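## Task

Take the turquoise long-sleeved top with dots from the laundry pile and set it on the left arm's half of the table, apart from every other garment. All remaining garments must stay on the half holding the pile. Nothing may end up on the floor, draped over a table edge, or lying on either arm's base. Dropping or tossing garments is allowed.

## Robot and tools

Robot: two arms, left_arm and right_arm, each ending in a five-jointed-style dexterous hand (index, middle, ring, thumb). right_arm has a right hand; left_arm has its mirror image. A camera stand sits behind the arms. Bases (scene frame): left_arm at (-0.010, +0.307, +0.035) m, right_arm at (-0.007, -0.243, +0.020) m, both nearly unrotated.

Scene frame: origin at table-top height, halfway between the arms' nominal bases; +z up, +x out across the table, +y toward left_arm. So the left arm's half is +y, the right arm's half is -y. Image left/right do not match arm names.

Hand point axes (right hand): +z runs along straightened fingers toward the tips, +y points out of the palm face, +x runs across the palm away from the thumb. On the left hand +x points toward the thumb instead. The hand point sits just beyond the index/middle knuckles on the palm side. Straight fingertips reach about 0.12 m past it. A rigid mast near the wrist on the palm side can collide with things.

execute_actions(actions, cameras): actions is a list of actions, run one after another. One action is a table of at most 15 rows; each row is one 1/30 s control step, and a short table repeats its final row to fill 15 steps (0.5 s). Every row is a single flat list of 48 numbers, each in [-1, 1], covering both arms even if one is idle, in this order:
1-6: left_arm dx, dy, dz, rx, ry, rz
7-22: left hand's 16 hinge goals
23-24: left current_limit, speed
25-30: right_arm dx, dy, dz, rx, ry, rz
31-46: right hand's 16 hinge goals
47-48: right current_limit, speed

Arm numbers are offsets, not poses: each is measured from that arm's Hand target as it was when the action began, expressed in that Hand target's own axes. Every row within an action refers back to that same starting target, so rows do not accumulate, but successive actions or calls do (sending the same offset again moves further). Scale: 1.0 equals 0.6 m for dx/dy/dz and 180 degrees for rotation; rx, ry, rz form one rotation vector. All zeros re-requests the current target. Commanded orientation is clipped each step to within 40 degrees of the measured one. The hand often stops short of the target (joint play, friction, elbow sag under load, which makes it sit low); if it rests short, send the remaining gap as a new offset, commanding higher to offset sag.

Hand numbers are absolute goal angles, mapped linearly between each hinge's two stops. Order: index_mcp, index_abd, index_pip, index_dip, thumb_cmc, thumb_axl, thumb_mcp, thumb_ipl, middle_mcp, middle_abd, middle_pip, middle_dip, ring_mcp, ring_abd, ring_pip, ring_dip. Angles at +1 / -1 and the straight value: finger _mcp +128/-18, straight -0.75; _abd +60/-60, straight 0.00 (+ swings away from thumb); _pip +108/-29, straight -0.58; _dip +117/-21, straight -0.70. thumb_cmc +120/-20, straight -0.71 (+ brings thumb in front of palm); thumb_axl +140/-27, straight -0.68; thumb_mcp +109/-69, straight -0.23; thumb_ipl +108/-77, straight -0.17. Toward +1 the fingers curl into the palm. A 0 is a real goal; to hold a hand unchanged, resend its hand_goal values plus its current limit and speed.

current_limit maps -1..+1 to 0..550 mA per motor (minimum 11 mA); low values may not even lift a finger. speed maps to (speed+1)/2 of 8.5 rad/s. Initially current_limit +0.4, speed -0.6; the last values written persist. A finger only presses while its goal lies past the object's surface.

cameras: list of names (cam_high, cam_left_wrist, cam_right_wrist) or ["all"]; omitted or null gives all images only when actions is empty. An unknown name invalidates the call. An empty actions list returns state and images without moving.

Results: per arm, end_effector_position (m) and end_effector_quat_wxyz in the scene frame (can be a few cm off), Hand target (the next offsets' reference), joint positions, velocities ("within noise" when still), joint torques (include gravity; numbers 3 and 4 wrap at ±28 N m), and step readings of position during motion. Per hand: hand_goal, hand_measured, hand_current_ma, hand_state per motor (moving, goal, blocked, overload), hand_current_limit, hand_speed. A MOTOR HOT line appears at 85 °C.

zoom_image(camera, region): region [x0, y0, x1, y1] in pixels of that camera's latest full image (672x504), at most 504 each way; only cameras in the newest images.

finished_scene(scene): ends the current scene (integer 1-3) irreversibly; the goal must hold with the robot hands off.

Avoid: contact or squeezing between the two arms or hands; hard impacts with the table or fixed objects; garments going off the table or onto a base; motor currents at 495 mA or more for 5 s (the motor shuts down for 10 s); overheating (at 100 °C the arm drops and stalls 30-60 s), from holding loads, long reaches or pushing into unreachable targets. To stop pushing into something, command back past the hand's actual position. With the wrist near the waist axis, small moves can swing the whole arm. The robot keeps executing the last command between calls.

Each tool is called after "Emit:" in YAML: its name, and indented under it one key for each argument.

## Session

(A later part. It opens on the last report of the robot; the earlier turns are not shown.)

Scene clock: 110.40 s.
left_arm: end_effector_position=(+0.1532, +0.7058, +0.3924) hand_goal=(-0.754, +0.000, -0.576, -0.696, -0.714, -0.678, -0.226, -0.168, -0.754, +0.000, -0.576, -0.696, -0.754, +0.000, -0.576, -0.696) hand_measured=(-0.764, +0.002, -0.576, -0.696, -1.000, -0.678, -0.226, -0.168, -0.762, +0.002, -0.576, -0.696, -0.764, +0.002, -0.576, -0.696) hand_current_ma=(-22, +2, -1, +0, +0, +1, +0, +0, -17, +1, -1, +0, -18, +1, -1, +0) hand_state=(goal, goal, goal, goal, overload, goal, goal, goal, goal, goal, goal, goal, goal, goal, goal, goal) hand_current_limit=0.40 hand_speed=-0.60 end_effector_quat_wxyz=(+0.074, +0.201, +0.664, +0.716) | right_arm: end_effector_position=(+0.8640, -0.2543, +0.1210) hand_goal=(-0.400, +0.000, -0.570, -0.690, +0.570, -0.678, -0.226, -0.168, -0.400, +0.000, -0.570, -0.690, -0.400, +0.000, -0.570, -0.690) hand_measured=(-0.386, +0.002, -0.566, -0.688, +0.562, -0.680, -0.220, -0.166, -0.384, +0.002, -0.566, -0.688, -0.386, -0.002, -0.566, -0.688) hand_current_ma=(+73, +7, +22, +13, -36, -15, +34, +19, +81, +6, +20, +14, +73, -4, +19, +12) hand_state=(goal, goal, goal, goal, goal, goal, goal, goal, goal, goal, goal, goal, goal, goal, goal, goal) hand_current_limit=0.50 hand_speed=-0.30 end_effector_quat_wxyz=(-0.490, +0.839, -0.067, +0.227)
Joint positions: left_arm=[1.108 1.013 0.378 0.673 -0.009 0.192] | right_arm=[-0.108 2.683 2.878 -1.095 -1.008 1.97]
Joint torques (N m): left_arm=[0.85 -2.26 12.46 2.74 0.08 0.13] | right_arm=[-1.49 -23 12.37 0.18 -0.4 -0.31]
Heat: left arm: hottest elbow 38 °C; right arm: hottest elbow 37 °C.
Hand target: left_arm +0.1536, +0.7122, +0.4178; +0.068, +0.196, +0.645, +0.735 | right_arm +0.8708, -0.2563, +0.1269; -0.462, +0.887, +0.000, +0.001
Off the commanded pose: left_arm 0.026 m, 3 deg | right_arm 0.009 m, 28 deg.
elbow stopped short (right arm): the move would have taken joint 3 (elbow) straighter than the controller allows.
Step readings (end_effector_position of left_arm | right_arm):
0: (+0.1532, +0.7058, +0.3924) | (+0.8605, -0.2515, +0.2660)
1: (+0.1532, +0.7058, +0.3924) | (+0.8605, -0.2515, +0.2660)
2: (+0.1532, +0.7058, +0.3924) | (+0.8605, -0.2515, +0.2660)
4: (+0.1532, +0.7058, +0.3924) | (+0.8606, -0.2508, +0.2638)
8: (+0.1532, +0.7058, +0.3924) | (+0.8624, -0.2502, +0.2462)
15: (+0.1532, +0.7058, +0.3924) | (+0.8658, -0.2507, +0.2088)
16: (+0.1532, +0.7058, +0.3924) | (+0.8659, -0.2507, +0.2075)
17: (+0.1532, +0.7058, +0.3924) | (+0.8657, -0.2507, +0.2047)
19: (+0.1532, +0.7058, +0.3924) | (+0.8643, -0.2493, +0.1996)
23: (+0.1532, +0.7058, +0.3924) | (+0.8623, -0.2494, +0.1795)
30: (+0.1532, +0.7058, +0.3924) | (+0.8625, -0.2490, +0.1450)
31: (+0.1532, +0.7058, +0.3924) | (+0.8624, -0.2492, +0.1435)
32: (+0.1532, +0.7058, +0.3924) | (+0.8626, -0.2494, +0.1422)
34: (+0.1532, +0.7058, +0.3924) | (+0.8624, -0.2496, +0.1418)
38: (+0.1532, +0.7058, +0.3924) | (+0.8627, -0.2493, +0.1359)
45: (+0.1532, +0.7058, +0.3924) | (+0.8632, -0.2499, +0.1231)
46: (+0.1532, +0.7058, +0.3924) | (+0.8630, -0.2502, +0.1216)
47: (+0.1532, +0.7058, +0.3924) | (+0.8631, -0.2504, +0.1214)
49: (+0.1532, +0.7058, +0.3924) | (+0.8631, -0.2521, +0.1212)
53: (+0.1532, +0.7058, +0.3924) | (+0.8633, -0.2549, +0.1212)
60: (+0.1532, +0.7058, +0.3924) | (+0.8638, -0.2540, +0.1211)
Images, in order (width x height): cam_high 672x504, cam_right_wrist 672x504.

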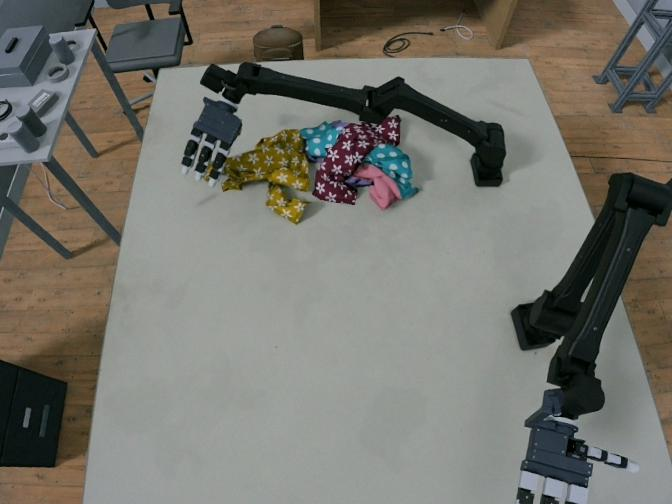

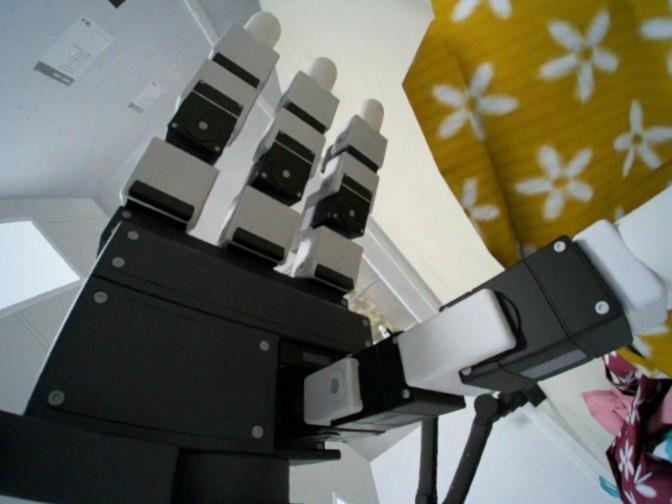

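Emit:
execute_actions:
  actions:
    - [[0,0,0,0,0,0,-0.754,0,-0.576,-0.696,-0.714,-0.678,-0.226,-0.168,-0.754,0,-0.576,-0.696,-0.754,0,-0.576,-0.696,0.4,-0.6,0,-0.137,-0.095,0,0,0,-0.4,0,-0.57,-0.69,0.571,-0.678,-0.226,-0.168,-0.4,0,-0.57,-0.69,-0.4,0,-0.57,-0.69,0.5,-0.4]]
    - [[0,0,0,0,0,0,-0.754,0,-0.576,-0.696,-0.714,-0.678,-0.226,-0.168,-0.754,0,-0.576,-0.696,-0.754,0,-0.576,-0.696,0.4,-0.6,-0.125,0.011,-0.0154,0,0,0,-0.137,0,-0.576,-0.696,0.571,-0.678,-0.226,-0.168,-0.137,0,-0.576,-0.696,-0.137,0,-0.576,-0.696,0.5,-0.4]]
    - [[0,0,0,0,0,0,-0.754,0,-0.576,-0.696,-0.714,-0.678,-0.226,-0.168,-0.754,0,-0.576,-0.696,-0.754,0,-0.576,-0.696,0.4,-0.6,-0.125,0.011,-0.0154,0,0,0,-0.137,0,-0.576,-0.696,0.571,-0.678,-0.226,-0.168,-0.137,0,-0.576,-0.696,-0.137,0,-0.576,-0.696,0.5,-0.4]]
    - [[0,0,0,0,0,0,-0.754,0,-0.576,-0.696,-0.714,-0.678,-0.226,-0.168,-0.754,0,-0.576,-0.696,-0.754,0,-0.576,-0.696,0.4,-0.6,-0.125,0.011,-0.0154,0,0,0,-0.137,0,-0.576,-0.696,0.571,-0.678,-0.226,-0.168,-0.137,0,-0.576,-0.696,-0.137,0,-0.576,-0.696,0.5,-0.4]]
    - [[0,0,0,0,0,0,-0.754,0,-0.576,-0.696,-0.714,-0.678,-0.226,-0.168,-0.754,0,-0.576,-0.696,-0.754,0,-0.576,-0.696,0.4,-0.6,-0.125,0.066,0.0226,0,0,0,-0.137,0,-0.576,-0.696,0.571,-0.678,-0.226,-0.168,-0.137,0,-0.576,-0.696,-0.137,0,-0.576,-0.696,0.5,-0.4]]
    - [[0,0,0,0,0,0,-0.754,0,-0.576,-0.696,-0.714,-0.678,-0.226,-0.168,-0.754,0,-0.576,-0.696,-0.754,0,-0.576,-0.696,0.4,-0.6,0,0.055,0.038,0,0,0,-0.137,0,-0.576,-0.696,0.571,-0.678,-0.226,-0.168,-0.137,0,-0.576,-0.696,-0.137,0,-0.576,-0.696,0.5,-0.4]]
  cameras: ["cam_high","cam_right_wrist"]

Emit:
zoom_image:
  camera: "cam_high"
  region: [220, 80, 440, 240]

Scene clock: 133.93 s.
left_arm: end_effector_position=(+0.1532, +0.7058, +0.3924) hand_goal=(-0.754, +0.000, -0.576, -0.696, -0.714, -0.678, -0.226, -0.168, -0.754, +0.000, -0.576, -0.696, -0.754, +0.000, -0.576, -0.696) hand_measured=(-0.764, +0.002, -0.576, -0.696, -1.000, -0.678, -0.226, -0.168, -0.762, +0.002, -0.576, -0.696, -0.764, +0.002, -0.576, -0.696) hand_current_ma=(-22, +2, -1, +0, +0, +1, +0, +0, -17, +1, -1, +0, -18, +1, -1, +0) hand_state=(goal, goal, goal, goal, overload, goal, goal, goal, goal, goal, goal, goal, goal, goal, goal, goal) hand_current_limit=0.40 hand_speed=-0.60 end_effector_quat_wxyz=(+0.074, +0.201, +0.664, +0.716) | right_arm: end_effector_position=(+0.5726, -0.2996, +0.1518) hand_goal=(-0.138, +0.000, -0.576, -0.696, +0.570, -0.678, -0.226, -0.168, -0.138, +0.000, -0.576, -0.696, -0.138, +0.000, -0.576, -0.696) hand_measured=(-0.136, +0.002, -0.572, -0.694, +0.570, -0.680, -0.220, -0.166, -0.136, +0.002, -0.572, -0.694, -0.136, +0.000, -0.574, -0.694) hand_current_ma=(+12, +6, +17, +12, +5, -15, +32, +18, +12, +5, +17, +14, +13, +2, +14, +12) hand_state=(goal, goal, goal, goal, goal, goal, goal, goal, goal, goal, goal, goal, goal, goal, goal, goal) hand_current_limit=0.50 hand_speed=-0.40 end_effector_quat_wxyz=(-0.456, +0.890, -0.006, +0.015)
Joint positions: left_arm=[1.108 1.013 0.378 0.673 -0.009 0.192] | right_arm=[-0.212 2.052 1.893 -1.685 -0.919 1.205]
Joint torques (N m): left_arm=[0.79 -2.26 12.45 2.73 0.08 0.13] | right_arm=[-1.85 -17.08 7.34 -1.02 -0.43 -0.18]
Heat: left arm: hottest elbow 39 °C; right arm: hottest elbow 37 °C.
Hand target: left_arm +0.1536, +0.7122, +0.4178; +0.068, +0.196, +0.645, +0.735 | right_arm +0.5708, -0.3016, +0.1459; -0.462, +0.887, +0.000, +0.001
Off the commanded pose: left_arm 0.026 m, 3 deg | right_arm 0.007 m, 2 deg.
elbow stopped short (right arm): the move would have taken joint 3 (elbow) straighter than the controller allows.
joint sent to its limit (right arm) — joint 4 (wrist pitch), lower limit. The joint targets are off in position, not in orientation.
Step readings (end_effector_position of left_arm | right_arm):
0: (+0.1532, +0.7058, +0.3924) | (+0.8640, -0.2543, +0.1210)
1: (+0.1532, +0.7058, +0.3924) | (+0.8640, -0.2543, +0.1210)
2: (+0.1532, +0.7058, +0.3924) | (+0.8640, -0.2545, +0.1208)
4: (+0.1532, +0.7058, +0.3924) | (+0.8640, -0.2553, +0.1216)
8: (+0.1532, +0.7058, +0.3924) | (+0.8633, -0.2552, +0.1341)
15: (+0.1532, +0.7058, +0.3924) | (+0.8616, -0.2544, +0.1765)
16: (+0.1532, +0.7058, +0.3924) | (+0.8612, -0.2541, +0.1818)
17: (+0.1532, +0.7058, +0.3924) | (+0.8587, -0.2528, +0.1850)
19: (+0.1532, +0.7058, +0.3924) | (+0.8430, -0.2477, +0.1908)
23: (+0.1532, +0.7058, +0.3924) | (+0.8158, -0.2455, +0.1991)
30: (+0.1532, +0.7058, +0.3924) | (+0.7935, -0.2499, +0.2010)
31: (+0.1532, +0.7058, +0.3924) | (+0.7914, -0.2517, +0.1997)
32: (+0.1532, +0.7058, +0.3924) | (+0.7876, -0.2518, +0.1982)
34: (+0.1532, +0.7058, +0.3924) | (+0.7692, -0.2523, +0.1962)
38: (+0.1532, +0.7058, +0.3924) | (+0.7371, -0.2561, +0.1934)
45: (+0.1532, +0.7058, +0.3924) | (+0.7222, -0.2690, +0.2060)
46: (+0.1532, +0.7058, +0.3924) | (+0.7216, -0.2704, +0.2071)
47: (+0.1532, +0.7058, +0.3924) | (+0.7198, -0.2720, +0.2064)
49: (+0.1532, +0.7058, +0.3924) | (+0.7005, -0.2739, +0.2030)
53: (+0.1532, +0.7058, +0.3924) | (+0.6673, -0.2746, +0.1995)
60: (+0.1532, +0.7058, +0.3924) | (+0.6490, -0.2796, +0.2088)
61: (+0.1532, +0.7058, +0.3924) | (+0.6483, -0.2806, +0.2103)
62: (+0.1532, +0.7058, +0.3924) | (+0.6469, -0.2807, +0.2079)
64: (+0.1532, +0.7058, +0.3924) | (+0.6257, -0.2808, +0.2002)
68: (+0.1532, +0.7058, +0.3924) | (+0.5857, -0.2810, +0.1789)
75: (+0.1532, +0.7058, +0.3924) | (+0.5738, -0.2938, +0.1608)
76: (+0.1532, +0.7058, +0.3924) | (+0.5737, -0.2956, +0.1602)
77: (+0.1532, +0.7058, +0.3924) | (+0.5731, -0.2973, +0.1606)
79: (+0.1532, +0.7058, +0.3924) | (+0.5731, -0.2991, +0.1588)
83: (+0.1532, +0.7058, +0.3924) | (+0.5709, -0.3002, +0.1533)
90: (+0.1532, +0.7058, +0.3924) | (+0.5720, -0.2995, +0.1520)
Images, in order (width x height): cam_high 672x504, cam_right_wrist 672x504.

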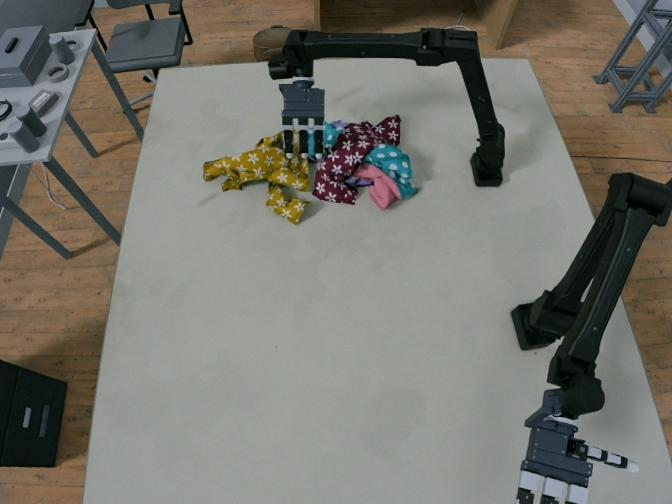

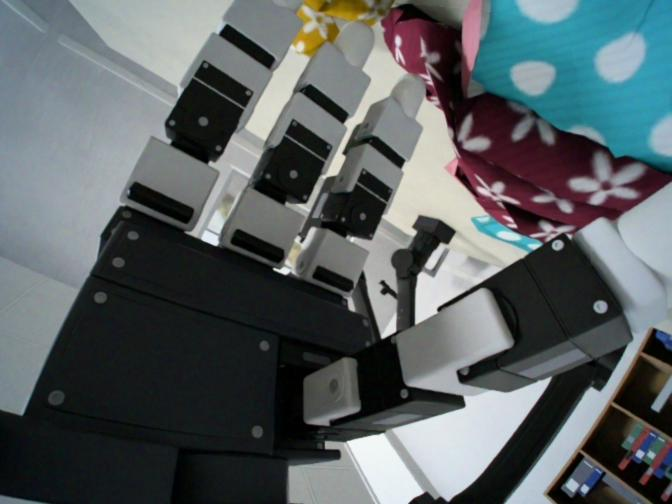

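Scaled by 2.291 from the camera's 672x504 image, which has a finer 960x720 frame.

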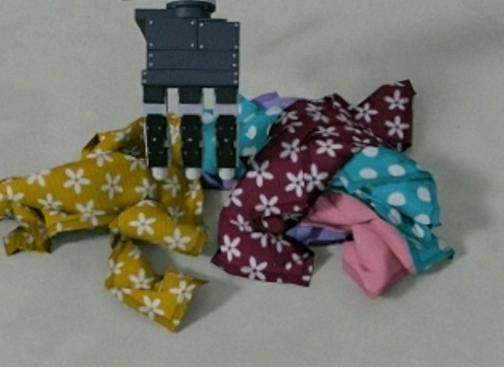

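Emit:
execute_actions:
  actions:
    - [[0,0,0,0,0,0,-0.754,0,-0.576,-0.696,-0.714,-0.678,-0.226,-0.168,-0.754,0,-0.576,-0.696,-0.754,0,-0.576,-0.696,0.4,-0.6,-0.067,0.104,0.0255,0,0,0,-0.137,0,-0.576,-0.696,0.571,-0.678,-0.226,-0.168,-0.137,0,-0.576,-0.696,-0.754,0.1,-0.576,-0.696,0.5,-0.2]]
    - [[0,0,0,0,0,0,-0.754,0,-0.576,-0.696,-0.714,-0.678,-0.226,-0.168,-0.754,0,-0.576,-0.696,-0.754,0,-0.576,-0.696,0.4,-0.6,0,0,0,0,0,0,-0.137,0,-0.576,-0.696,0.571,-0.678,-0.226,-0.168,-0.137,0,-0.576,-0.696,-0.754,0.1,-0.576,-0.696,0.5,-0.2]]
  cameras: ["cam_high","cam_right_wrist"]

Emit:
zoom_image:
  camera: "cam_high"
  region: [220, 80, 440, 240]

Scene clock: 151.60 s.
left_arm: end_effector_position=(+0.1532, +0.7058, +0.3924) hand_goal=(-0.754, +0.000, -0.576, -0.696, -0.714, -0.678, -0.226, -0.168, -0.754, +0.000, -0.576, -0.696, -0.754, +0.000, -0.576, -0.696) hand_measured=(-0.764, +0.002, -0.576, -0.696, -1.000, -0.678, -0.226, -0.168, -0.762, +0.002, -0.576, -0.696, -0.764, +0.002, -0.576, -0.696) hand_current_ma=(-22, +2, -1, +0, +0, +1, +0, +0, -17, +1, -1, +0, -18, +1, -1, +0) hand_state=(goal, goal, goal, goal, overload, goal, goal, goal, goal, goal, goal, goal, goal, goal, goal, goal) hand_current_limit=0.40 hand_speed=-0.60 end_effector_quat_wxyz=(+0.074, +0.201, +0.664, +0.716) | right_arm: end_effector_position=(+0.5269, -0.3159, +0.0875) hand_goal=(-0.138, +0.000, -0.576, -0.696, +0.570, -0.678, -0.226, -0.168, -0.138, +0.000, -0.576, -0.696, -0.754, +0.100, -0.576, -0.696) hand_measured=(-0.136, +0.004, -0.576, -0.694, +0.572, -0.680, -0.220, -0.166, -0.136, +0.002, -0.572, -0.694, -0.734, +0.096, -0.574, -0.694) hand_current_ma=(+7, +20, -3, +7, +5, -15, +32, +18, +12, +5, +16, +13, +102, -14, +14, +12) hand_state=(goal, goal, goal, goal, goal, goal, goal, goal, goal, goal, goal, goal, goal, goal, goal, goal) hand_current_limit=0.50 hand_speed=-0.20 end_effector_quat_wxyz=(-0.464, +0.886, -0.006, -0.011)
Joint positions: left_arm=[1.108 1.013 0.378 0.673 -0.009 0.192] | right_arm=[-0.258 2.049 1.697 -1.63 -0.901 1.094]
Joint torques (N m): left_arm=[0.79 -2.32 12.44 2.73 0.07 0.13] | right_arm=[-2.02 -17.08 7.04 -0.23 -0.37 -0.16]
Heat: left arm: hottest elbow 40 °C; right arm: hottest elbow 37 °C.
Hand target: left_arm +0.1536, +0.7122, +0.4178; +0.068, +0.196, +0.645, +0.735 | right_arm +0.5306, -0.3248, +0.0859; -0.462, +0.887, +0.000, +0.001
Off the commanded pose: left_arm 0.026 m, 3 deg | right_arm 0.010 m, 2 deg.
Step readings (end_effector_position of left_arm | right_arm):
0: (+0.1532, +0.7058, +0.3924) | (+0.5726, -0.2996, +0.1518)
1: (+0.1532, +0.7058, +0.3924) | (+0.5723, -0.2995, +0.1513)
2: (+0.1532, +0.7058, +0.3924) | (+0.5703, -0.3001, +0.1478)
4: (+0.1532, +0.7058, +0.3924) | (+0.5594, -0.2989, +0.1352)
8: (+0.1532, +0.7058, +0.3924) | (+0.5299, -0.3010, +0.0994)
15: (+0.1532, +0.7058, +0.3924) | (+0.5252, -0.3161, +0.0881)
16: (+0.1532, +0.7058, +0.3924) | (+0.5255, -0.3170, +0.0880)
17: (+0.1532, +0.7058, +0.3924) | (+0.5254, -0.3187, +0.0879)
19: (+0.1532, +0.7058, +0.3924) | (+0.5254, -0.3204, +0.0879)
23: (+0.1532, +0.7058, +0.3924) | (+0.5259, -0.3205, +0.0877)
30: (+0.1532, +0.7058, +0.3924) | (+0.5265, -0.3175, +0.0875)
Images, in order (width x height): cam_high 672x504, cam_right_wrist 672x504.

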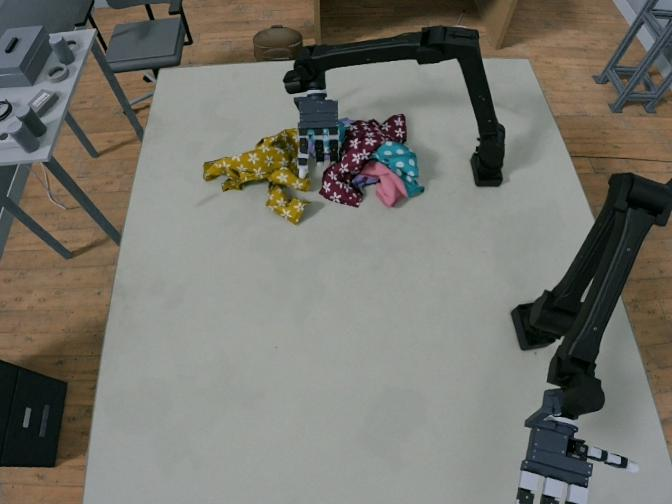

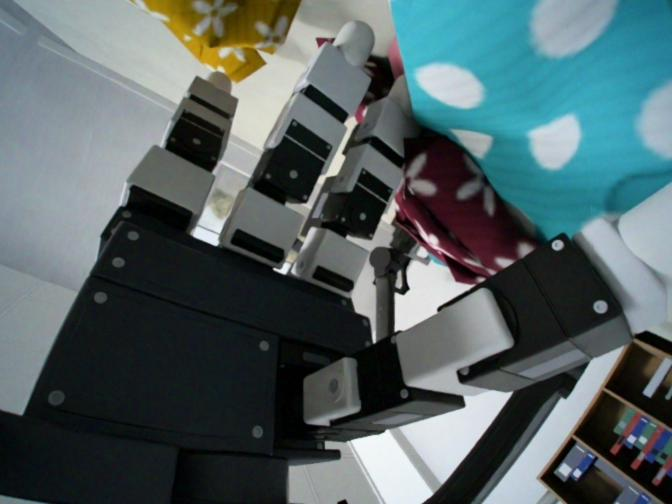

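Scaled by 2.291 from the camera's 672x504 image, which has a finer 960x720 frame.

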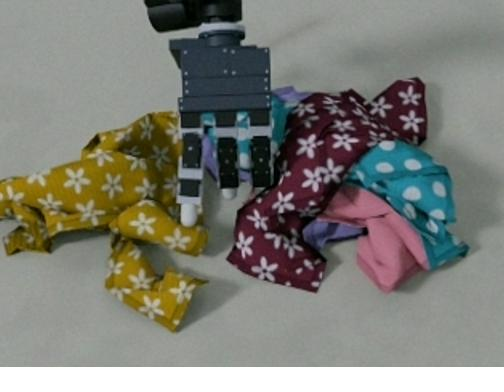

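Emit:
execute_actions:
  actions:
    - [[0,0,0,0,0,0,-0.754,0,-0.576,-0.696,-0.714,-0.678,-0.226,-0.168,-0.754,0,-0.576,-0.696,-0.754,0,-0.576,-0.696,0.4,-0.6,0,0.02,0.014,0,0,0,0.3,0,-0.4,-0.5,0.571,-0.678,0.0,-0.1,0.3,0,-0.4,-0.5,-0.754,0.1,-0.576,-0.696,0.5,-0.3]]
    - [[0,0,0,0,0,0,-0.754,0,-0.576,-0.696,-0.714,-0.678,-0.226,-0.168,-0.754,0,-0.576,-0.696,-0.754,0,-0.576,-0.696,0.4,-0.6,0,0,0,0,0,0,0.48,0,-0.2,-0.3,0.571,-0.678,0.25,0.05,0.48,0,-0.2,-0.3,-0.754,0.1,-0.576,-0.696,0.6,-0.3]]
  cameras: ["cam_high","cam_right_wrist"]

Emit:
zoom_image:
  camera: "cam_high"
  region: [220, 80, 440, 240]

Scene clock: 167.57 s.
left_arm: end_effector_position=(+0.1532, +0.7058, +0.3924) hand_goal=(-0.754, +0.000, -0.576, -0.696, -0.714, -0.678, -0.226, -0.168, -0.754, +0.000, -0.576, -0.696, -0.754, +0.000, -0.576, -0.696) hand_measured=(-0.764, +0.002, -0.576, -0.696, -1.000, -0.678, -0.226, -0.168, -0.762, +0.002, -0.576, -0.696, -0.764, +0.002, -0.576, -0.696) hand_current_ma=(-22, +2, -1, +0, +0, +1, +0, +0, -17, +1, -1, +0, -18, +1, -1, +0) hand_state=(goal, goal, goal, goal, overload, goal, goal, goal, goal, goal, goal, goal, goal, goal, goal, goal) hand_current_limit=0.40 hand_speed=-0.60 end_effector_quat_wxyz=(+0.074, +0.201, +0.664, +0.716) | right_arm: end_effector_position=(+0.5286, -0.3192, +0.0810) hand_goal=(+0.480, +0.000, -0.200, -0.300, +0.570, -0.678, +0.250, +0.050, +0.480, +0.000, -0.200, -0.300, -0.754, +0.100, -0.576, -0.696) hand_measured=(+0.286, -0.008, -0.344, -0.340, +0.580, -0.678, +0.030, -0.004, +0.468, +0.002, -0.206, -0.304, -0.736, +0.096, -0.574, -0.694) hand_current_ma=(-440, -35, -440, -198, +50, +4, -440, -365, -64, +5, -31, -17, +95, -14, +14, +12) hand_state=(blocked, goal, blocked, blocked, goal, goal, blocked, blocked, goal, goal, goal, goal, goal, goal, goal, goal) hand_current_limit=0.60 hand_speed=-0.30 end_effector_quat_wxyz=(-0.461, +0.887, -0.004, -0.003)
Joint positions: left_arm=[1.108 1.013 0.378 0.673 -0.009 0.192] | right_arm=[-0.263 2.049 1.683 -1.599 -0.899 1.093]
Joint torques (N m): left_arm=[0.85 -2.26 12.46 2.73 0.07 0.13] | right_arm=[-2.08 -15.91 6.65 -0.16 -0.39 -0.15]
Heat: left arm: hottest elbow 40 °C; right arm: hottest elbow 36 °C.
Hand target: left_arm +0.1536, +0.7122, +0.4178; +0.068, +0.196, +0.645, +0.735 | right_arm +0.5307, -0.3248, +0.0712; -0.462, +0.887, +0.000, +0.001
Off the commanded pose: left_arm 0.026 m, 3 deg | right_arm 0.011 m, 1 deg.
Step readings (end_effector_position of left_arm | right_arm):
0: (+0.1532, +0.7058, +0.3924) | (+0.5269, -0.3159, +0.0875)
1: (+0.1532, +0.7058, +0.3924) | (+0.5269, -0.3159, +0.0875)
2: (+0.1532, +0.7058, +0.3924) | (+0.5273, -0.3152, +0.0874)
4: (+0.1532, +0.7058, +0.3924) | (+0.5294, -0.3141, +0.0861)
8: (+0.1532, +0.7058, +0.3924) | (+0.5290, -0.3168, +0.0823)
15: (+0.1532, +0.7058, +0.3924) | (+0.5282, -0.3217, +0.0810)
16: (+0.1532, +0.7058, +0.3924) | (+0.5282, -0.3217, +0.0810)
17: (+0.1532, +0.7058, +0.3924) | (+0.5282, -0.3217, +0.0810)
19: (+0.1532, +0.7058, +0.3924) | (+0.5283, -0.3209, +0.0810)
23: (+0.1532, +0.7058, +0.3924) | (+0.5285, -0.3201, +0.0810)
30: (+0.1532, +0.7058, +0.3924) | (+0.5286, -0.3192, +0.0810)
Images, in order (width x height): cam_high 672x504, cam_right_wrist 672x504.

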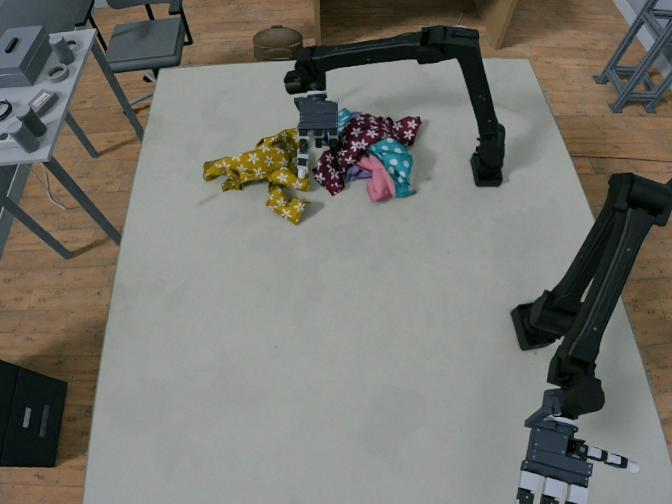

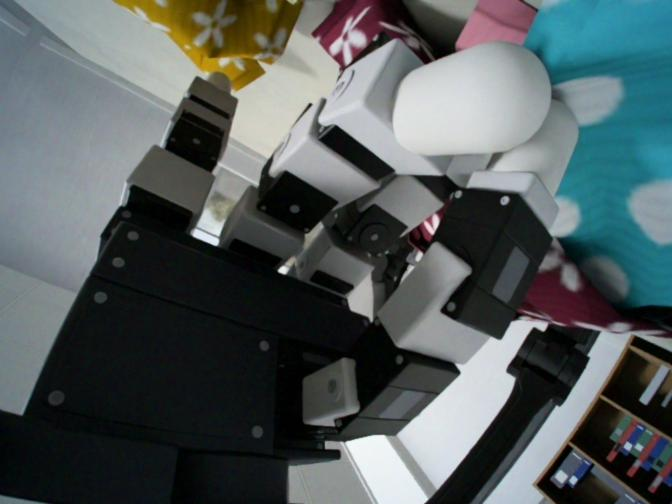

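Scaled by 2.291 from the camera's 672x504 image, which has a finer 960x720 frame.

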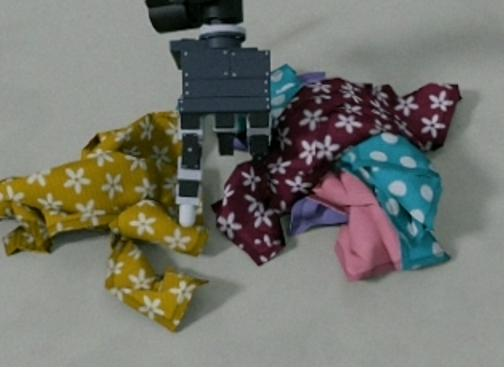

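Emit:
execute_actions:
  actions:
    - [[0,0,0,0,0,0,-0.754,0,-0.576,-0.696,-0.714,-0.678,-0.226,-0.168,-0.754,0,-0.576,-0.696,-0.754,0,-0.576,-0.696,0.4,-0.6,-0.042,-0.047,-0.093,0,0,0,-0.137,0,-0.576,-0.696,0.571,-0.678,-0.226,-0.168,-0.137,0,-0.576,-0.696,-0.754,0.1,-0.576,-0.696,0.5,-0.1]]
    - [[0,0,0,0,0,0,-0.754,0,-0.576,-0.696,-0.714,-0.678,-0.226,-0.168,-0.754,0,-0.576,-0.696,-0.754,0,-0.576,-0.696,0.4,-0.6,0,0,0,0,0,0,-0.137,0,-0.576,-0.696,0.571,-0.678,-0.226,-0.168,-0.137,0,-0.576,-0.696,-0.754,0.1,-0.576,-0.696,0.5,-0.1]]
  cameras: ["cam_high","cam_right_wrist"]

Emit:
zoom_image:
  camera: "cam_high"
  region: [260, 80, 440, 220]

Scene clock: 180.10 s.
left_arm: end_effector_position=(+0.1532, +0.7058, +0.3924) hand_goal=(-0.754, +0.000, -0.576, -0.696, -0.714, -0.678, -0.226, -0.168, -0.754, +0.000, -0.576, -0.696, -0.754, +0.000, -0.576, -0.696) hand_measured=(-0.764, +0.002, -0.576, -0.696, -1.000, -0.678, -0.226, -0.168, -0.762, +0.002, -0.576, -0.696, -0.764, +0.002, -0.576, -0.696) hand_current_ma=(-22, +2, -1, +0, +0, +1, +0, +0, -17, +1, -1, +0, -18, +1, -1, +0) hand_state=(goal, goal, goal, goal, overload, goal, goal, goal, goal, goal, goal, goal, goal, goal, goal, goal) hand_current_limit=0.40 hand_speed=-0.60 end_effector_quat_wxyz=(+0.074, +0.201, +0.664, +0.716) | right_arm: end_effector_position=(+0.5095, -0.3512, +0.1145) hand_goal=(-0.138, +0.000, -0.576, -0.696, +0.570, -0.678, -0.226, -0.168, -0.138, +0.000, -0.576, -0.696, -0.754, +0.100, -0.576, -0.696) hand_measured=(-0.136, +0.000, -0.574, -0.694, +0.572, -0.678, -0.220, -0.166, -0.132, +0.002, -0.574, -0.694, -0.736, +0.098, -0.574, -0.694) hand_current_ma=(+12, +1, +10, +11, +13, +4, +42, +19, +33, +5, +11, +13, +92, -12, +14, +12) hand_state=(goal, goal, goal, goal, goal, goal, goal, goal, goal, goal, goal, goal, goal, goal, goal, goal) hand_current_limit=0.50 hand_speed=-0.10 end_effector_quat_wxyz=(-0.454, +0.891, -0.010, +0.009)
Joint positions: left_arm=[1.108 1.013 0.378 0.673 -0.009 0.192] | right_arm=[-0.324 1.988 1.68 -1.676 -0.873 1.044]
Joint torques (N m): left_arm=[0.73 -2.37 12.46 2.71 0.07 0.13] | right_arm=[-1.67 -18.32 6.94 -1.73 -0.39 -0.14]
Heat: left arm: hottest elbow 41 °C; right arm: hottest elbow 35 °C.
Hand target: left_arm +0.1536, +0.7122, +0.4178; +0.068, +0.196, +0.645, +0.735 | right_arm +0.5054, -0.3544, +0.1263; -0.462, +0.887, +0.000, +0.001
Off the commanded pose: left_arm 0.026 m, 3 deg | right_arm 0.013 m, 2 deg.
joint sent to its limit (right arm) — joint 4 (wrist pitch), lower limit. The joint targets are off in position, not in orientation.
Step readings (end_effector_position of left_arm | right_arm):
0: (+0.1532, +0.7058, +0.3924) | (+0.5286, -0.3192, +0.0810)
1: (+0.1532, +0.7058, +0.3924) | (+0.5286, -0.3192, +0.0810)
2: (+0.1532, +0.7058, +0.3924) | (+0.5282, -0.3199, +0.0807)
4: (+0.1532, +0.7058, +0.3924) | (+0.5248, -0.3229, +0.0827)
8: (+0.1532, +0.7058, +0.3924) | (+0.5140, -0.3351, +0.0937)
15: (+0.1532, +0.7058, +0.3924) | (+0.5087, -0.3549, +0.1138)
16: (+0.1532, +0.7058, +0.3924) | (+0.5087, -0.3558, +0.1145)
17: (+0.1532, +0.7058, +0.3924) | (+0.5084, -0.3556, +0.1146)
19: (+0.1532, +0.7058, +0.3924) | (+0.5084, -0.3559, +0.1145)
23: (+0.1532, +0.7058, +0.3924) | (+0.5087, -0.3543, +0.1145)
30: (+0.1532, +0.7058, +0.3924) | (+0.5093, -0.3520, +0.1145)
Images, in order (width x height): cam_high 672x504, cam_right_wrist 672x504.

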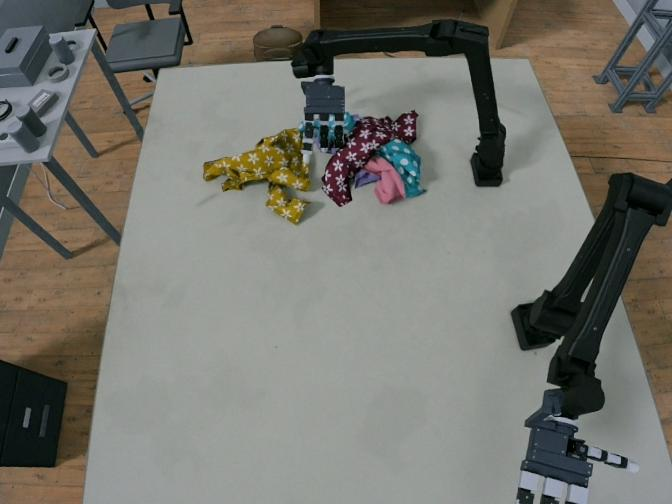

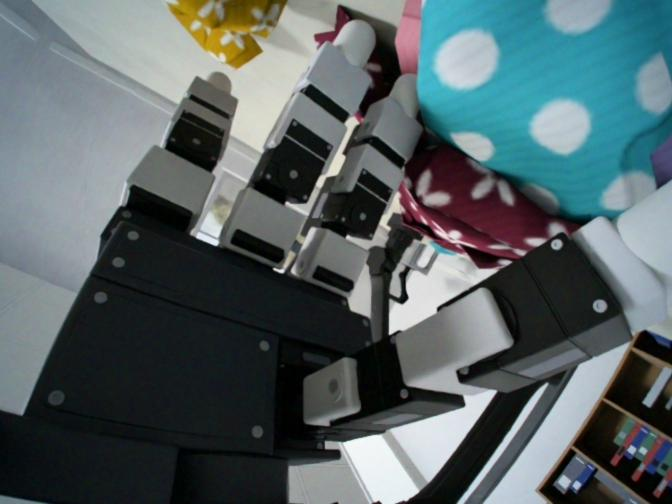

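Scaled by 2.800 from the camera's 672x504 image, which has a finer 960x720 frame.

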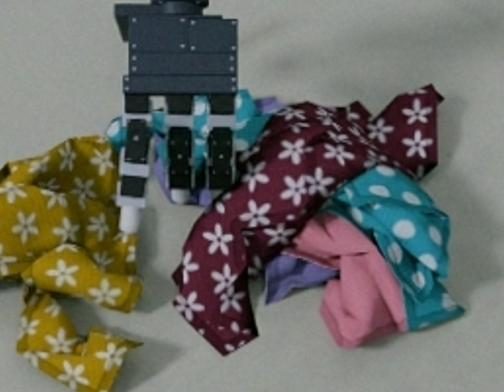

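Emit:
execute_actions:
  actions:
    - [[0,0,0,0,0,0,-0.754,0,-0.576,-0.696,-0.714,-0.678,-0.226,-0.168,-0.754,0,-0.576,-0.696,-0.754,0,-0.576,-0.696,0.4,-0.6,0,0.105,0.053,0,0,0,-0.137,0,-0.576,-0.696,0.571,-0.678,-0.226,-0.168,-0.137,0,-0.576,-0.696,-0.754,0.1,-0.576,-0.696,0.5,-0.1]]
    - [[0,0,0,0,0,0,-0.754,0,-0.576,-0.696,-0.714,-0.678,-0.226,-0.168,-0.754,0,-0.576,-0.696,-0.754,0,-0.576,-0.696,0.4,-0.6,0,0.02,0.014,0,0,0,0.2,0,-0.5,-0.6,0.571,-0.678,0.0,-0.1,0.2,0,-0.5,-0.6,-0.754,0.1,-0.576,-0.696,0.5,-0.2]]
    - [[0,0,0,0,0,0,-0.754,0,-0.576,-0.696,-0.714,-0.678,-0.226,-0.168,-0.754,0,-0.576,-0.696,-0.754,0,-0.576,-0.696,0.4,-0.6,0,0,0,0,0,0,0.4,0,-0.35,-0.4,0.571,-0.678,0.2,0.0,0.4,0,-0.35,-0.4,-0.754,0.1,-0.576,-0.696,0.6,-0.2]]
    - [[0,0,0,0,0,0,-0.754,0,-0.576,-0.696,-0.714,-0.678,-0.226,-0.168,-0.754,0,-0.576,-0.696,-0.754,0,-0.576,-0.696,0.4,-0.6,0,0,0,0,0,0,0.5,0,-0.2,-0.3,0.571,-0.678,0.25,0.05,0.5,0,-0.2,-0.3,-0.754,0.1,-0.576,-0.696,0.6,-0.2]]
  cameras: ["cam_high","cam_right_wrist"]

Emit:
zoom_image:
  camera: "cam_high"
  region: [260, 80, 440, 220]

Scene clock: 192.53 s.
left_arm: end_effector_position=(+0.1532, +0.7058, +0.3924) hand_goal=(-0.754, +0.000, -0.576, -0.696, -0.714, -0.678, -0.226, -0.168, -0.754, +0.000, -0.576, -0.696, -0.754, +0.000, -0.576, -0.696) hand_measured=(-0.764, +0.002, -0.576, -0.696, -1.000, -0.678, -0.226, -0.168, -0.762, +0.002, -0.576, -0.696, -0.764, +0.002, -0.576, -0.696) hand_current_ma=(-22, +2, -1, +0, +0, +1, +0, +0, -17, +1, -1, +0, -18, +1, -1, +0) hand_state=(goal, goal, goal, goal, overload, goal, goal, goal, goal, goal, goal, goal, goal, goal, goal, goal) hand_current_limit=0.40 hand_speed=-0.60 end_effector_quat_wxyz=(+0.074, +0.201, +0.664, +0.716) | right_arm: end_effector_position=(+0.5069, -0.3526, +0.0577) hand_goal=(+0.500, +0.000, -0.200, -0.300, +0.570, -0.678, +0.250, +0.050, +0.500, +0.000, -0.200, -0.300, -0.754, +0.100, -0.576, -0.696) hand_measured=(+0.236, -0.008, -0.394, -0.338, +0.562, -0.680, +0.106, +0.002, +0.466, +0.012, -0.214, -0.306, -0.738, +0.098, -0.574, -0.694) hand_current_ma=(-440, -34, -440, -189, -44, -16, -440, -320, -176, +56, -71, -29, +85, -11, +14, +12) hand_state=(blocked, goal, blocked, blocked, goal, goal, blocked, blocked, blocked, goal, goal, goal, goal, goal, goal, goal) hand_current_limit=0.60 hand_speed=-0.20 end_effector_quat_wxyz=(-0.461, +0.888, +0.000, -0.002)
Joint positions: left_arm=[1.108 1.013 0.378 0.673 -0.009 0.192] | right_arm=[-0.329 2.063 1.634 -1.612 -0.869 0.989]
Joint torques (N m): left_arm=[0.91 -2.14 12.46 2.73 0.08 0.13] | right_arm=[-2.32 -15.21 6.06 -0.2 -0.26 -0.22]
Heat: left arm: hottest elbow 41 °C; right arm: hottest elbow 35 °C.
Hand target: left_arm +0.1536, +0.7122, +0.4178; +0.068, +0.196, +0.645, +0.735 | right_arm +0.5055, -0.3644, +0.0418; -0.462, +0.887, +0.000, +0.001
Off the commanded pose: left_arm 0.026 m, 3 deg | right_arm 0.020 m, 0 deg.
Step readings (end_effector_position of left_arm | right_arm):
0: (+0.1532, +0.7058, +0.3924) | (+0.5095, -0.3512, +0.1145)
1: (+0.1532, +0.7058, +0.3924) | (+0.5090, -0.3510, +0.1140)
2: (+0.1532, +0.7058, +0.3924) | (+0.5090, -0.3509, +0.1135)
4: (+0.1532, +0.7058, +0.3924) | (+0.5072, -0.3503, +0.1092)
8: (+0.1532, +0.7058, +0.3924) | (+0.5046, -0.3493, +0.0882)
15: (+0.1532, +0.7058, +0.3924) | (+0.5015, -0.3494, +0.0695)
16: (+0.1532, +0.7058, +0.3924) | (+0.5014, -0.3493, +0.0688)
17: (+0.1532, +0.7058, +0.3924) | (+0.5021, -0.3476, +0.0697)
19: (+0.1532, +0.7058, +0.3924) | (+0.5023, -0.3474, +0.0698)
23: (+0.1532, +0.7058, +0.3924) | (+0.5031, -0.3500, +0.0680)
30: (+0.1532, +0.7058, +0.3924) | (+0.5060, -0.3513, +0.0638)
31: (+0.1532, +0.7058, +0.3924) | (+0.5060, -0.3513, +0.0638)
32: (+0.1532, +0.7058, +0.3924) | (+0.5061, -0.3514, +0.0638)
34: (+0.1532, +0.7058, +0.3924) | (+0.5068, -0.3525, +0.0618)
38: (+0.1532, +0.7058, +0.3924) | (+0.5066, -0.3526, +0.0577)
45: (+0.1532, +0.7058, +0.3924) | (+0.5068, -0.3526, +0.0577)
46: (+0.1532, +0.7058, +0.3924) | (+0.5068, -0.3526, +0.0577)
47: (+0.1532, +0.7058, +0.3924) | (+0.5068, -0.3526, +0.0577)
49: (+0.1532, +0.7058, +0.3924) | (+0.5069, -0.3526, +0.0577)
53: (+0.1532, +0.7058, +0.3924) | (+0.5069, -0.3526, +0.0577)
60: (+0.1532, +0.7058, +0.3924) | (+0.5069, -0.3526, +0.0577)
Images, in order (width x height): cam_high 672x504, cam_right_wrist 672x504.

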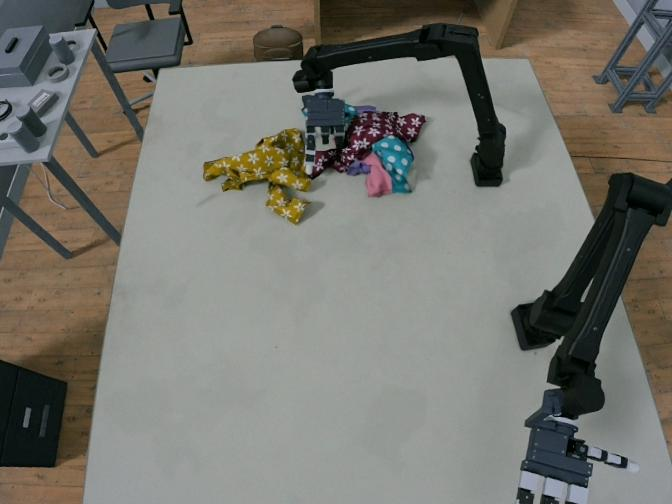

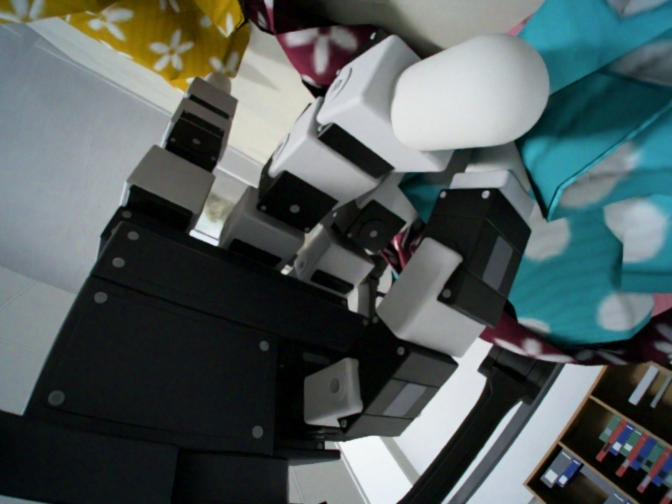

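Scaled by 2.800 from the camera's 672x504 image, which has a finer 960x720 frame.

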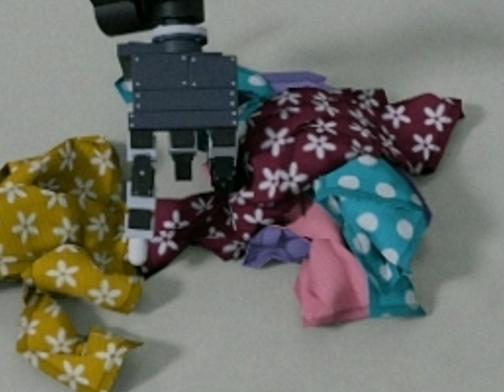

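Emit:
execute_actions:
  actions:
    - [[0,0,0,0,0,0,-0.754,0,-0.576,-0.696,-0.714,-0.678,-0.226,-0.168,-0.754,0,-0.576,-0.696,-0.754,0,-0.576,-0.696,0.4,-0.6,0,-0.1,-0.07,0,0,0,0.5,0,-0.2,-0.3,0.571,-0.678,0.25,0.05,0.5,0,-0.2,-0.3,-0.754,0.1,-0.576,-0.696,0.65,-0.2]]
    - [[0,0,0,0,0,0,-0.754,0,-0.576,-0.696,-0.714,-0.678,-0.226,-0.168,-0.754,0,-0.576,-0.696,-0.754,0,-0.576,-0.696,0.4,-0.6,0,-0.1,-0.07,0,0,0,0.5,0,-0.2,-0.3,0.571,-0.678,0.25,0.05,0.5,0,-0.2,-0.3,-0.754,0.1,-0.576,-0.696,0.65,-0.2]]
  cameras: ["cam_high","cam_right_wrist"]

Emit:
zoom_image:
  camera: "cam_high"
  region: [260, 80, 440, 220]

Scene clock: 202.20 s.
left_arm: end_effector_position=(+0.1532, +0.7058, +0.3924) hand_goal=(-0.754, +0.000, -0.576, -0.696, -0.714, -0.678, -0.226, -0.168, -0.754, +0.000, -0.576, -0.696, -0.754, +0.000, -0.576, -0.696) hand_measured=(-0.764, +0.002, -0.576, -0.696, -1.000, -0.678, -0.226, -0.168, -0.762, +0.002, -0.576, -0.696, -0.764, +0.002, -0.576, -0.696) hand_current_ma=(-22, +2, -1, +0, +0, +1, +0, +0, -17, +1, -1, +0, -18, +1, -1, +0) hand_state=(goal, goal, goal, goal, overload, goal, goal, goal, goal, goal, goal, goal, goal, goal, goal, goal) hand_current_limit=0.40 hand_speed=-0.60 end_effector_quat_wxyz=(+0.074, +0.201, +0.664, +0.716) | right_arm: end_effector_position=(+0.4990, -0.3533, +0.1696) hand_goal=(+0.500, +0.000, -0.200, -0.300, +0.570, -0.678, +0.250, +0.050, +0.500, +0.000, -0.200, -0.300, -0.754, +0.100, -0.576, -0.696) hand_measured=(+0.236, +0.000, -0.366, -0.330, +0.568, -0.680, +0.106, +0.014, +0.486, +0.006, -0.206, -0.304, -0.738, +0.098, -0.574, -0.694) hand_current_ma=(-454, -4, -454, -145, -10, -16, -454, -234, -75, +26, -30, -17, +85, -11, +14, +12) hand_state=(blocked, goal, blocked, blocked, goal, goal, blocked, blocked, goal, goal, goal, goal, goal, goal, goal, goal) hand_current_limit=0.65 hand_speed=-0.20 end_effector_quat_wxyz=(-0.435, +0.900, -0.011, +0.040)
Joint positions: left_arm=[1.108 1.013 0.378 0.673 -0.009 0.192] | right_arm=[-0.33 1.867 1.663 -1.679 -0.863 1.088]
Joint torques (N m): left_arm=[0.91 -2.2 12.45 2.7 0.08 0.13] | right_arm=[-2.02 -16.03 10.95 -1.4 -0.41 0.23]
Heat: left arm: hottest elbow 41 °C; right arm: hottest elbow 34 °C.
Hand target: left_arm +0.1536, +0.7122, +0.4178; +0.068, +0.196, +0.645, +0.735 | right_arm +0.5053, -0.3645, +0.1883; -0.462, +0.887, +0.000, +0.001
Off the commanded pose: left_arm 0.026 m, 3 deg | right_arm 0.023 m, 6 deg.
joint sent to its limit (right arm) — joint 4 (wrist pitch), lower limit. The joint targets are off in position and orientation.
Step readings (end_effector_position of left_arm | right_arm):
0: (+0.1532, +0.7058, +0.3924) | (+0.5069, -0.3526, +0.0577)
1: (+0.1532, +0.7058, +0.3924) | (+0.5069, -0.3526, +0.0577)
2: (+0.1532, +0.7058, +0.3924) | (+0.5069, -0.3526, +0.0577)
4: (+0.1532, +0.7058, +0.3924) | (+0.5040, -0.3515, +0.0597)
8: (+0.1532, +0.7058, +0.3924) | (+0.4986, -0.3499, +0.0707)
15: (+0.1532, +0.7058, +0.3924) | (+0.4978, -0.3496, +0.0884)
16: (+0.1532, +0.7058, +0.3924) | (+0.4979, -0.3496, +0.0892)
17: (+0.1532, +0.7058, +0.3924) | (+0.4976, -0.3496, +0.0900)
19: (+0.1532, +0.7058, +0.3924) | (+0.4964, -0.3501, +0.0969)
23: (+0.1532, +0.7058, +0.3924) | (+0.4956, -0.3504, +0.1274)
30: (+0.1532, +0.7058, +0.3924) | (+0.5001, -0.3535, +0.1694)
Images, in order (width x height): cam_high 672x504, cam_right_wrist 672x504.

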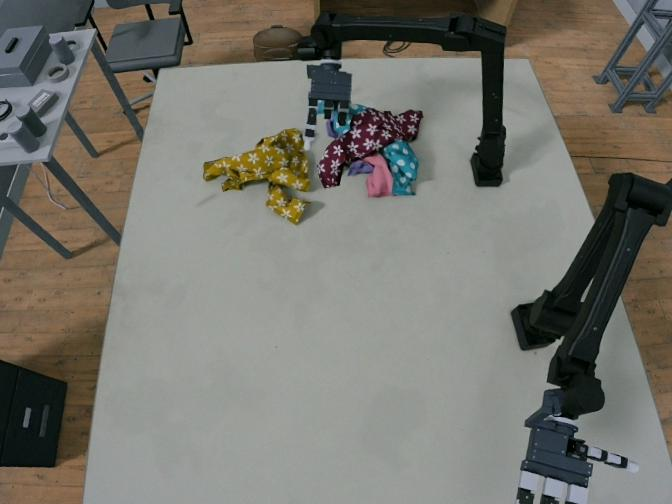

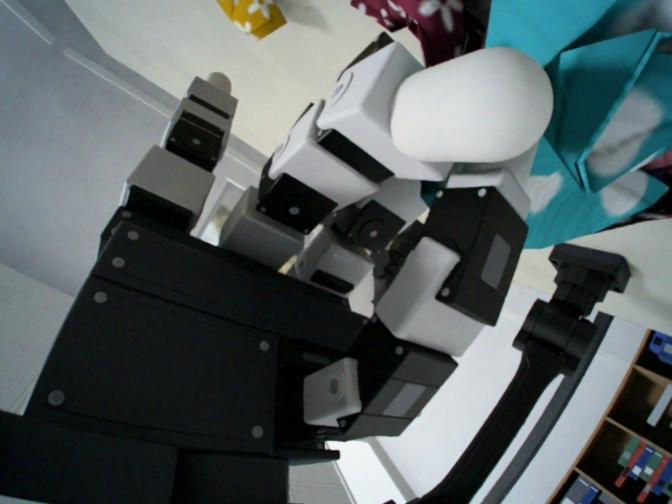

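Scaled by 2.800 from the camera's 672x504 image, which has a finer 960x720 frame.

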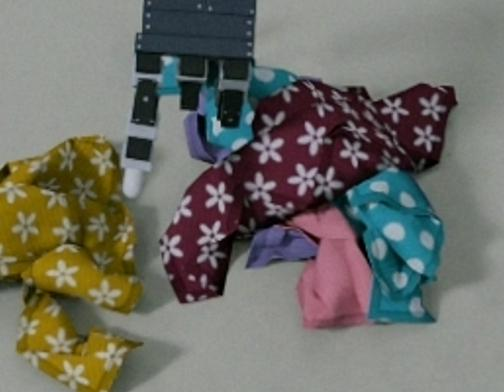

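Emit:
execute_actions:
  actions:
    - [[0,0,0,0,0,0,-0.754,0,-0.576,-0.696,-0.714,-0.678,-0.226,-0.168,-0.754,0,-0.576,-0.696,-0.754,0,-0.576,-0.696,0.4,-0.6,0,-0.1,-0.07,0,0,0,0.5,0,-0.2,-0.3,0.571,-0.678,0.25,0.05,0.5,0,-0.2,-0.3,0.3,0.1,-0.3,-0.4,0.65,-0.2]]
    - [[0,0,0,0,0,0,-0.754,0,-0.576,-0.696,-0.714,-0.678,-0.226,-0.168,-0.754,0,-0.576,-0.696,-0.754,0,-0.576,-0.696,0.4,-0.6,0,-0.1,-0.07,0,0,0,0.5,0,-0.2,-0.3,0.571,-0.678,0.25,0.05,0.5,0,-0.2,-0.3,0.3,0.1,-0.3,-0.4,0.65,-0.2]]
    - [[0,0,0,0,0,0,-0.754,0,-0.576,-0.696,-0.714,-0.678,-0.226,-0.168,-0.754,0,-0.576,-0.696,-0.754,0,-0.576,-0.696,0.4,-0.6,0,-0.1,-0.07,0,0,0,0.5,0,-0.2,-0.3,0.571,-0.678,0.25,0.05,0.5,0,-0.2,-0.3,0.3,0.1,-0.3,-0.4,0.65,-0.2]]
  cameras: ["cam_high","cam_right_wrist"]

Emit:
zoom_image:
  camera: "cam_high"
  region: [240, 20, 440, 220]

Scene clock: 212.10 s.
left_arm: end_effector_position=(+0.1532, +0.7058, +0.3924) hand_goal=(-0.754, +0.000, -0.576, -0.696, -0.714, -0.678, -0.226, -0.168, -0.754, +0.000, -0.576, -0.696, -0.754, +0.000, -0.576, -0.696) hand_measured=(-0.764, +0.002, -0.576, -0.696, -1.000, -0.678, -0.226, -0.168, -0.762, +0.002, -0.576, -0.696, -0.764, +0.002, -0.576, -0.696) hand_current_ma=(-22, +2, -1, +0, +0, +1, +0, +0, -17, +1, -1, +0, -18, +1, -1, +0) hand_state=(goal, goal, goal, goal, overload, goal, goal, goal, goal, goal, goal, goal, goal, goal, goal, goal) hand_current_limit=0.40 hand_speed=-0.60 end_effector_quat_wxyz=(+0.074, +0.201, +0.664, +0.716) | right_arm: end_effector_position=(+0.5023, -0.3566, +0.3786) hand_goal=(+0.500, +0.000, -0.200, -0.300, +0.570, -0.678, +0.250, +0.050, +0.500, +0.000, -0.200, -0.300, +0.300, +0.100, -0.300, -0.400) hand_measured=(+0.236, +0.000, -0.366, -0.330, +0.568, -0.682, +0.106, +0.016, +0.486, +0.004, -0.206, -0.304, +0.292, +0.098, -0.302, -0.402) hand_current_ma=(-454, -4, -454, -145, -12, -20, -454, -222, -75, +13, -30, -16, -39, -11, -11, -13) hand_state=(blocked, goal, blocked, blocked, goal, goal, blocked, blocked, goal, goal, goal, goal, goal, goal, goal, goal) hand_current_limit=0.65 hand_speed=-0.20 end_effector_quat_wxyz=(-0.402, +0.895, -0.083, +0.174)
Joint positions: left_arm=[1.108 1.013 0.378 0.673 -0.009 0.192] | right_arm=[-0.344 1.655 1.936 -1.691 -0.896 1.458]
Joint torques (N m): left_arm=[0.91 -2.43 12.46 2.74 0.07 0.13] | right_arm=[-2.32 -14.04 12.27 -0.38 -0.94 0.11]
Heat: left arm: hottest elbow 41 °C; right arm: hottest elbow 36 °C.
Hand target: left_arm +0.1536, +0.7122, +0.4178; +0.068, +0.196, +0.645, +0.735 | right_arm +0.5050, -0.3646, +0.4080; -0.462, +0.887, +0.000, +0.001
Off the commanded pose: left_arm 0.026 m, 3 deg | right_arm 0.031 m, 23 deg.
joint sent to its limit (right arm) — joint 4 (wrist pitch), lower limit. The joint targets are off in position and orientation.
Step readings (end_effector_position of left_arm | right_arm):
0: (+0.1532, +0.7058, +0.3924) | (+0.4990, -0.3533, +0.1696)
1: (+0.1532, +0.7058, +0.3924) | (+0.4988, -0.3533, +0.1696)
2: (+0.1532, +0.7058, +0.3924) | (+0.4983, -0.3531, +0.1704)
4: (+0.1532, +0.7058, +0.3924) | (+0.4965, -0.3522, +0.1736)
8: (+0.1532, +0.7058, +0.3924) | (+0.4949, -0.3520, +0.1948)
15: (+0.1532, +0.7058, +0.3924) | (+0.4996, -0.3549, +0.2333)
16: (+0.1532, +0.7058, +0.3924) | (+0.5000, -0.3551, +0.2352)
17: (+0.1532, +0.7058, +0.3924) | (+0.5001, -0.3552, +0.2376)
19: (+0.1532, +0.7058, +0.3924) | (+0.4995, -0.3551, +0.2420)
23: (+0.1532, +0.7058, +0.3924) | (+0.4971, -0.3543, +0.2660)
30: (+0.1532, +0.7058, +0.3924) | (+0.4996, -0.3550, +0.3046)
31: (+0.1532, +0.7058, +0.3924) | (+0.5001, -0.3549, +0.3072)
32: (+0.1532, +0.7058, +0.3924) | (+0.5001, -0.3549, +0.3090)
34: (+0.1532, +0.7058, +0.3924) | (+0.5010, -0.3552, +0.3148)
38: (+0.1532, +0.7058, +0.3924) | (+0.5044, -0.3552, +0.3401)
45: (+0.1532, +0.7058, +0.3924) | (+0.5039, -0.3529, +0.3762)
Images, in order (width x height): cam_high 672x504, cam_right_wrist 672x504.

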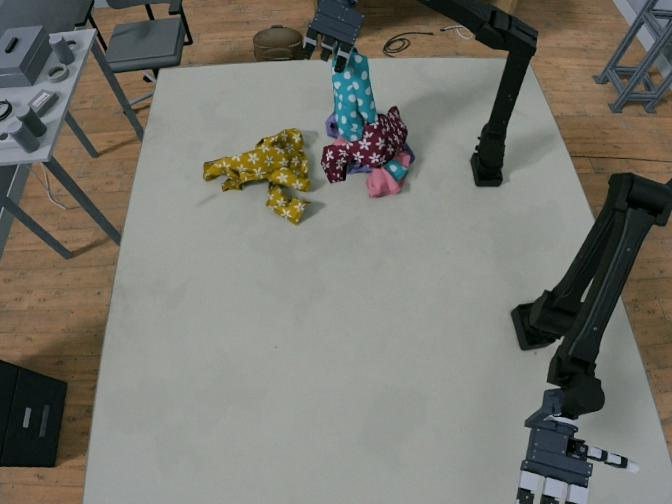

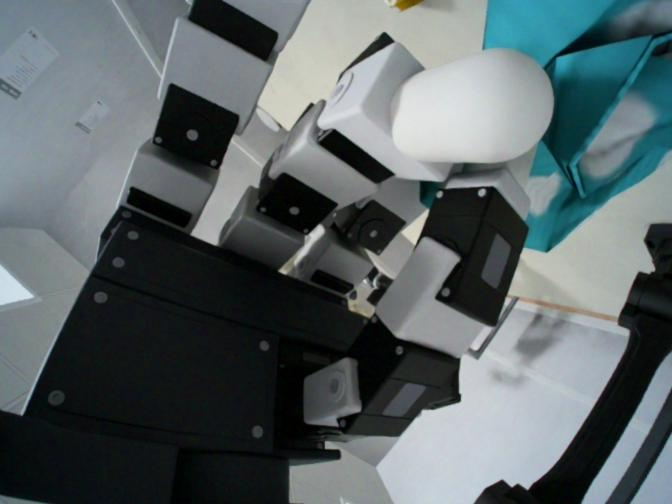

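Scaled by 2.520 from the camera's 672x504 image, which has a finer 960x720 frame.

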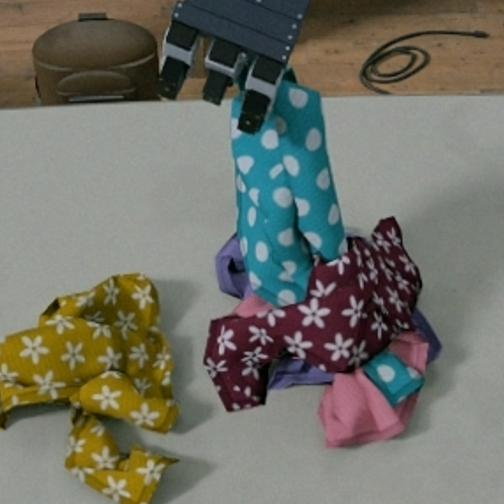

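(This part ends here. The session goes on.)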